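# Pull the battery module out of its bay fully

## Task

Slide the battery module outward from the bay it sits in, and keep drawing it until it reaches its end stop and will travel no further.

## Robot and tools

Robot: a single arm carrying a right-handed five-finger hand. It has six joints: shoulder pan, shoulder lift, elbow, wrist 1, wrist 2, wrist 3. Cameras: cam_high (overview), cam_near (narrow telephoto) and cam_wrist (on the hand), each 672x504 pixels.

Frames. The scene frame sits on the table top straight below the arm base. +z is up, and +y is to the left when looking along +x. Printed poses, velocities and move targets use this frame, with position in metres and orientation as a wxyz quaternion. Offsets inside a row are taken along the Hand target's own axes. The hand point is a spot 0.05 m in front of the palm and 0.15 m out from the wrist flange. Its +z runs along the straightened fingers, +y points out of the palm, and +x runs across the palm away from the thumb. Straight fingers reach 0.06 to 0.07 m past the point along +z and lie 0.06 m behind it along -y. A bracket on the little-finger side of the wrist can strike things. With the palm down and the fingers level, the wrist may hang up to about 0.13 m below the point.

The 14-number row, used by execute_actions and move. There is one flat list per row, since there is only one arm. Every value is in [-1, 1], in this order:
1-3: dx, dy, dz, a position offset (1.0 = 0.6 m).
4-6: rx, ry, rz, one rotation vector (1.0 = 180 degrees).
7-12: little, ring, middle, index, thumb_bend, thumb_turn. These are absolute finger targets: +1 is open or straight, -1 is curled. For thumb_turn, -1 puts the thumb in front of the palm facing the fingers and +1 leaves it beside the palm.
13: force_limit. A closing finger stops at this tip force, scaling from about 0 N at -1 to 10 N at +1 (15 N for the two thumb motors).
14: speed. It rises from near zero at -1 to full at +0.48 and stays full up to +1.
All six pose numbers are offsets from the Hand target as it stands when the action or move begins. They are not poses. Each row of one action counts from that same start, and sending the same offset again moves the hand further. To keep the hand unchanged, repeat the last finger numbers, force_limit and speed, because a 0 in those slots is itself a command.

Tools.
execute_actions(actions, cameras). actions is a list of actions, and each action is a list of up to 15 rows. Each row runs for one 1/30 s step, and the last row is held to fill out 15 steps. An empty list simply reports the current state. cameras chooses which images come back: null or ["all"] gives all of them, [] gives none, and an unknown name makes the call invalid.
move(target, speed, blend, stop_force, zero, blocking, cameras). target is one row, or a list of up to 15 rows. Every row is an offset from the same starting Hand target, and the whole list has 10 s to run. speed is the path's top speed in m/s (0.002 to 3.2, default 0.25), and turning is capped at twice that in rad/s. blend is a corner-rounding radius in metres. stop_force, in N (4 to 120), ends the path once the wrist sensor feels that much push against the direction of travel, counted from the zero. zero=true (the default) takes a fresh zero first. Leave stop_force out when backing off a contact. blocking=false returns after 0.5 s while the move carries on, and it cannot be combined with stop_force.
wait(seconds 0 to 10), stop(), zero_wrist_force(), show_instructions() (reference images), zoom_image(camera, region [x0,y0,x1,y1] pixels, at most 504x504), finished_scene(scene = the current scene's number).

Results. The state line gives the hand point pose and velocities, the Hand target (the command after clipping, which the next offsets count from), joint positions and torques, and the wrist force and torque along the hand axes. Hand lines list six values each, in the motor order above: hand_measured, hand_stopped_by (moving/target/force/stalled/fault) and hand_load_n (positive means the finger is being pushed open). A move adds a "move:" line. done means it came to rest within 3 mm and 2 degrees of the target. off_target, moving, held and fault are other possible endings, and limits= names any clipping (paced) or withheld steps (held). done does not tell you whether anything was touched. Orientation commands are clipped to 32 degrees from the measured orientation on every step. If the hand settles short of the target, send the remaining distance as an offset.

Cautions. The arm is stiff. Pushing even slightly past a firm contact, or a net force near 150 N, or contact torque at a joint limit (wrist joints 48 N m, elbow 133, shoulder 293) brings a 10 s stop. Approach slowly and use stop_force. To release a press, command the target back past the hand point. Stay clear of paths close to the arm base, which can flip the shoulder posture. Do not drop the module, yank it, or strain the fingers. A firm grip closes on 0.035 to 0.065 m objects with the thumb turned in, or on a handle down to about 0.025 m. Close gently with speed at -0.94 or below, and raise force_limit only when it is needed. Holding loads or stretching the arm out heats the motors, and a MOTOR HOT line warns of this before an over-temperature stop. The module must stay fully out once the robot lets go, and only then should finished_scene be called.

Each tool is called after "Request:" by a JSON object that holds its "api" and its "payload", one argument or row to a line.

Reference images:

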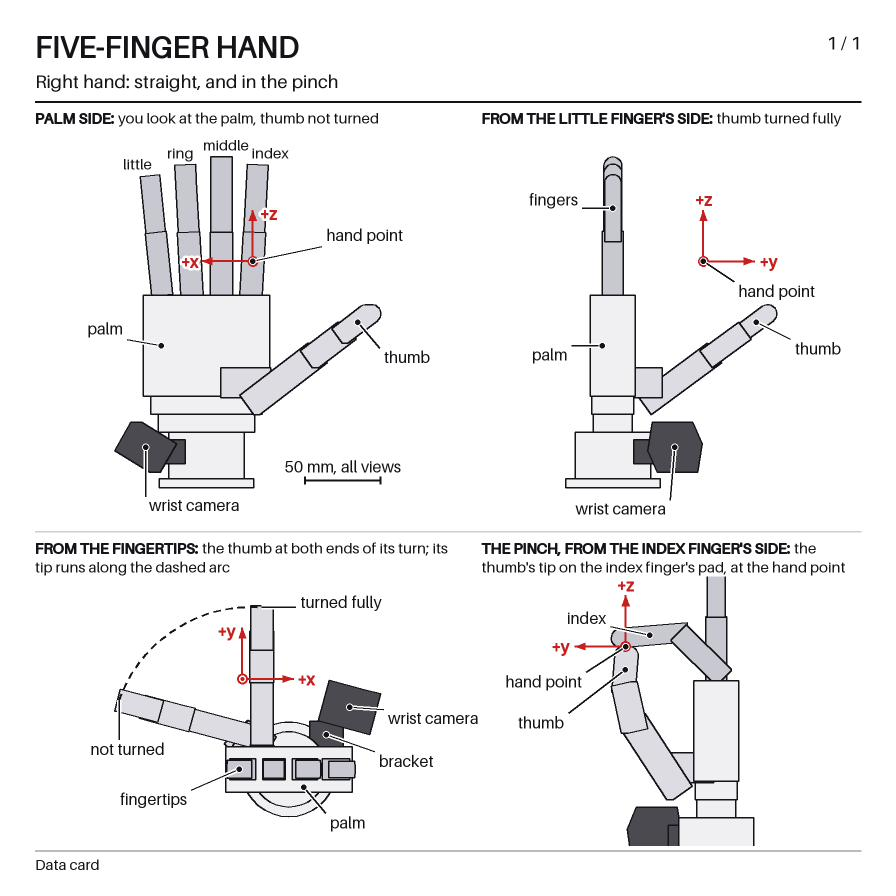

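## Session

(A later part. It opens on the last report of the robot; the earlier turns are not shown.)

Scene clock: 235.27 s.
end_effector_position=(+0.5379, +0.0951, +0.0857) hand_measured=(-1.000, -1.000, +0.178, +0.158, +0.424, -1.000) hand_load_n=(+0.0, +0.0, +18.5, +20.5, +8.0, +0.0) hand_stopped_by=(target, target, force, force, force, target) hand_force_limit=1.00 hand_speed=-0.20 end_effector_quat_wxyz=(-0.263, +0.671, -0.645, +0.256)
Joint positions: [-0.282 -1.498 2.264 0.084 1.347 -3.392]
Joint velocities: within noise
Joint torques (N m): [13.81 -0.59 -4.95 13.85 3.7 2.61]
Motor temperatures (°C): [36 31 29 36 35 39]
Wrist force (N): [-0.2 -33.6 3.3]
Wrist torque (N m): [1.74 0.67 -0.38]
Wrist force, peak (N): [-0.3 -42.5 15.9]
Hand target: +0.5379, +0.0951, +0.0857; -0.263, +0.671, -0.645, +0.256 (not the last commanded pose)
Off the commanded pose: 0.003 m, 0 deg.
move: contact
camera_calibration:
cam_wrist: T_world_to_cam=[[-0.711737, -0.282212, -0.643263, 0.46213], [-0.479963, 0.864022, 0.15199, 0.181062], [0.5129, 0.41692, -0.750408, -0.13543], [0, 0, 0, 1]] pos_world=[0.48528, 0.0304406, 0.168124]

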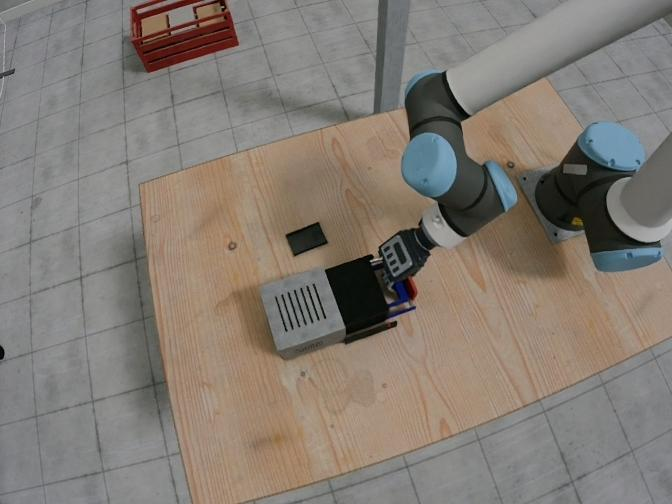

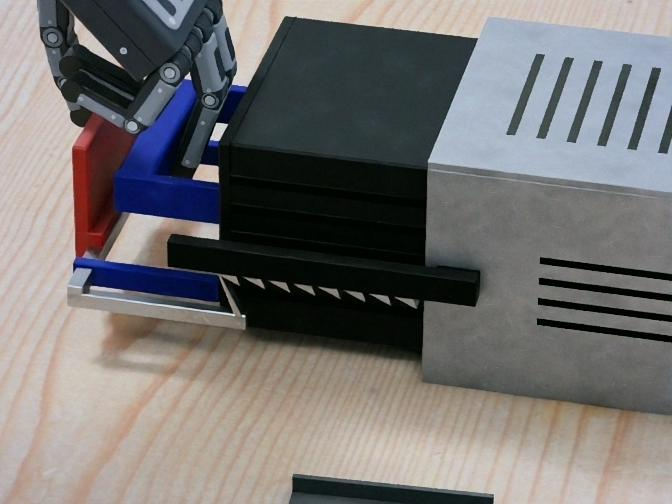

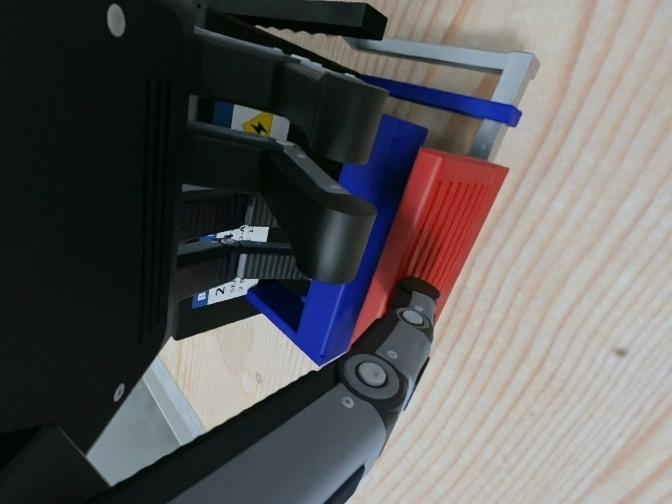

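Request:
{"api": "move", "payload": {
  "target": [0,0,0,0,0,0,-1,-1,0.25,0.25,1,-1,1,-0.5],
  "cameras": []
}}

Request:
{"api": "move", "payload": {
  "target": [0,-0.091,-0.097,0,0,0,-1,-1,0.25,0.25,1,-1,1,-0.5],
  "speed": 0.08
}}

Request:
{"api": "zoom_image", "payload": {
  "camera": "cam_high",
  "region": [320, 245, 430, 350]
}}

Request:
{"api": "zoom_image", "payload": {
  "camera": "cam_near",
  "region": [50, 200, 290, 350]
}}

Scene clock: 247.63 s.
end_effector_position=(+0.5379, +0.0951, +0.0857) hand_measured=(-1.000, -1.000, +0.250, +0.250, +1.000, -1.000) hand_load_n=(+0.0, +0.0, +0.0, +0.0, +0.0, +0.0) hand_stopped_by=(target, target, target, target, target, target) hand_force_limit=1.00 hand_speed=-0.50 end_effector_quat_wxyz=(-0.263, +0.671, -0.645, +0.256)
Joint positions: [-0.282 -1.498 2.264 0.084 1.347 -3.392]
Joint velocities: within noise
Joint torques (N m): [2.35 -51.8 -34.69 -0.39 0.35 2.42]
Motor temperatures (°C): [36 31 29 36 35 39]
Wrist force (N): [-0.5 5.7 -3.6]
Wrist torque (N m): [1.19 0.24 0.15]
Wrist force, peak (N): [-0.2 -34.3 3.0]
Hand target: +0.5379, +0.0951, +0.0857; -0.263, +0.671, -0.645, +0.256
Off the commanded pose: 0.000 m, 0 deg.
move: done
No camera images: "cameras" was empty.

Scene clock: 249.17 s.
end_effector_position=(+0.5382, +0.0955, +0.1654) hand_measured=(-1.000, -1.000, +0.250, +0.250, +1.000, -1.000) hand_load_n=(+0.0, +0.0, +0.0, +0.0, +0.0, +0.0) hand_stopped_by=(target, target, target, target, target, target) hand_force_limit=1.00 hand_speed=-0.50 end_effector_quat_wxyz=(-0.263, +0.671, -0.645, +0.256)
Joint positions: [-0.281 -1.601 2.19 0.26 1.348 -3.392]
Joint velocities: within noise
Joint torques (N m): [-15.76 -49.27 -40.91 4.58 -1.15 -2.5]
Motor temperatures (°C): [36 31 29 36 35 39]
Wrist force (N): [-0.4 5.7 -3.7]
Wrist torque (N m): [1.15 0.22 0.13]
Wrist force, peak (N): [0.0 6.5 -3.6]
Hand target: +0.5382, +0.0955, +0.1655; -0.263, +0.671, -0.645, +0.256
Off the commanded pose: 0.000 m, 0 deg.
move: done
camera_calibration:
cam_wrist: T_world_to_cam=[[-0.711666, -0.282157, -0.643365, 0.513579], [-0.479947, 0.864035, 0.151964, 0.168712], [0.513012, 0.416929, -0.750325, -0.0760424], [0, 0, 0, 1]] pos_world=[0.48548, 0.0308406, 0.247724]

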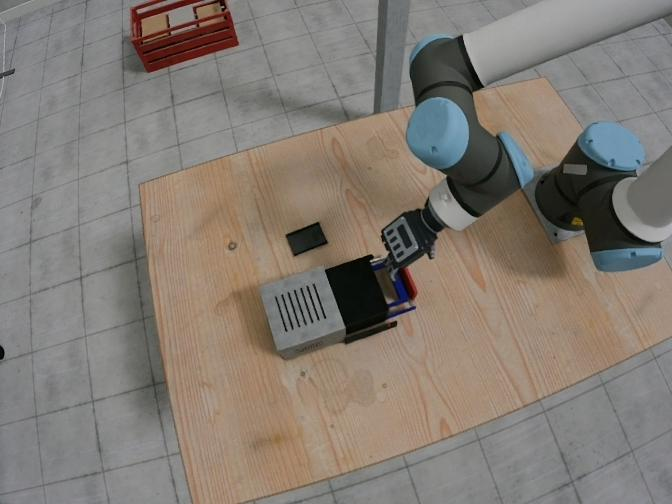

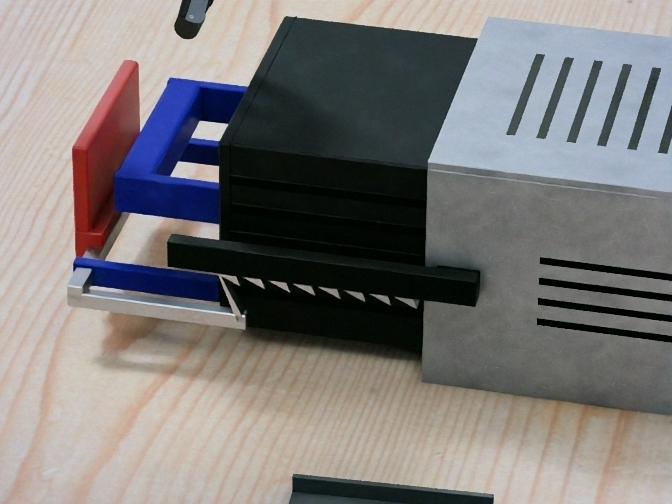

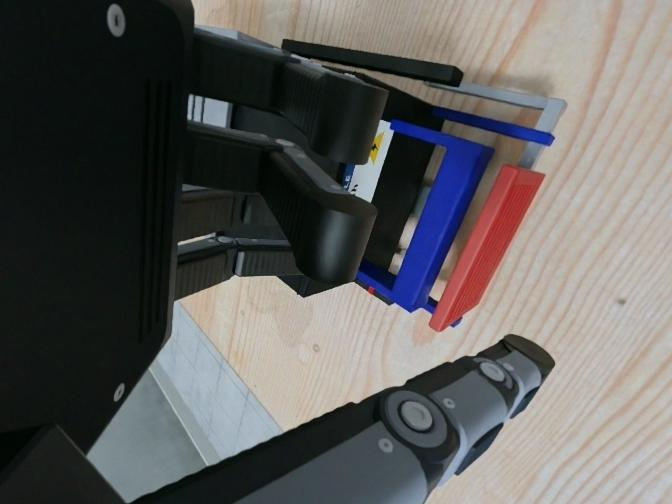

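Scaled by 4.582 from the camera's 672x504 image, which has a finer 960x720 frame.

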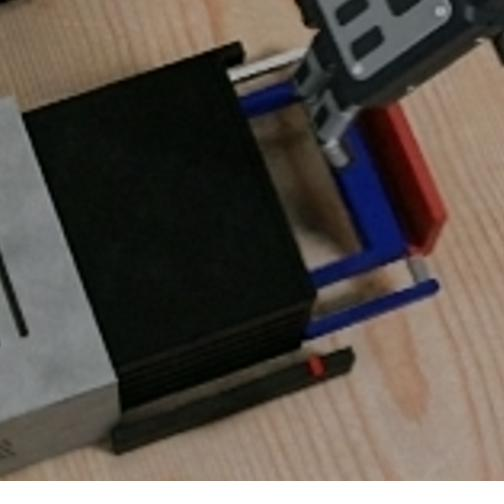

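Scaled by 2.100 from the camera's 672x504 image, which has a finer 960x720 frame.

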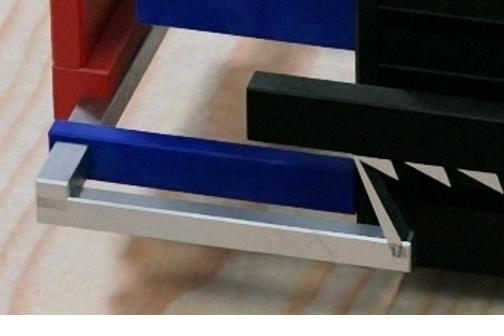

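Request:
{"api": "finished_scene", "payload": {
  "scene": 1
}}

The scene is finished: the task was done.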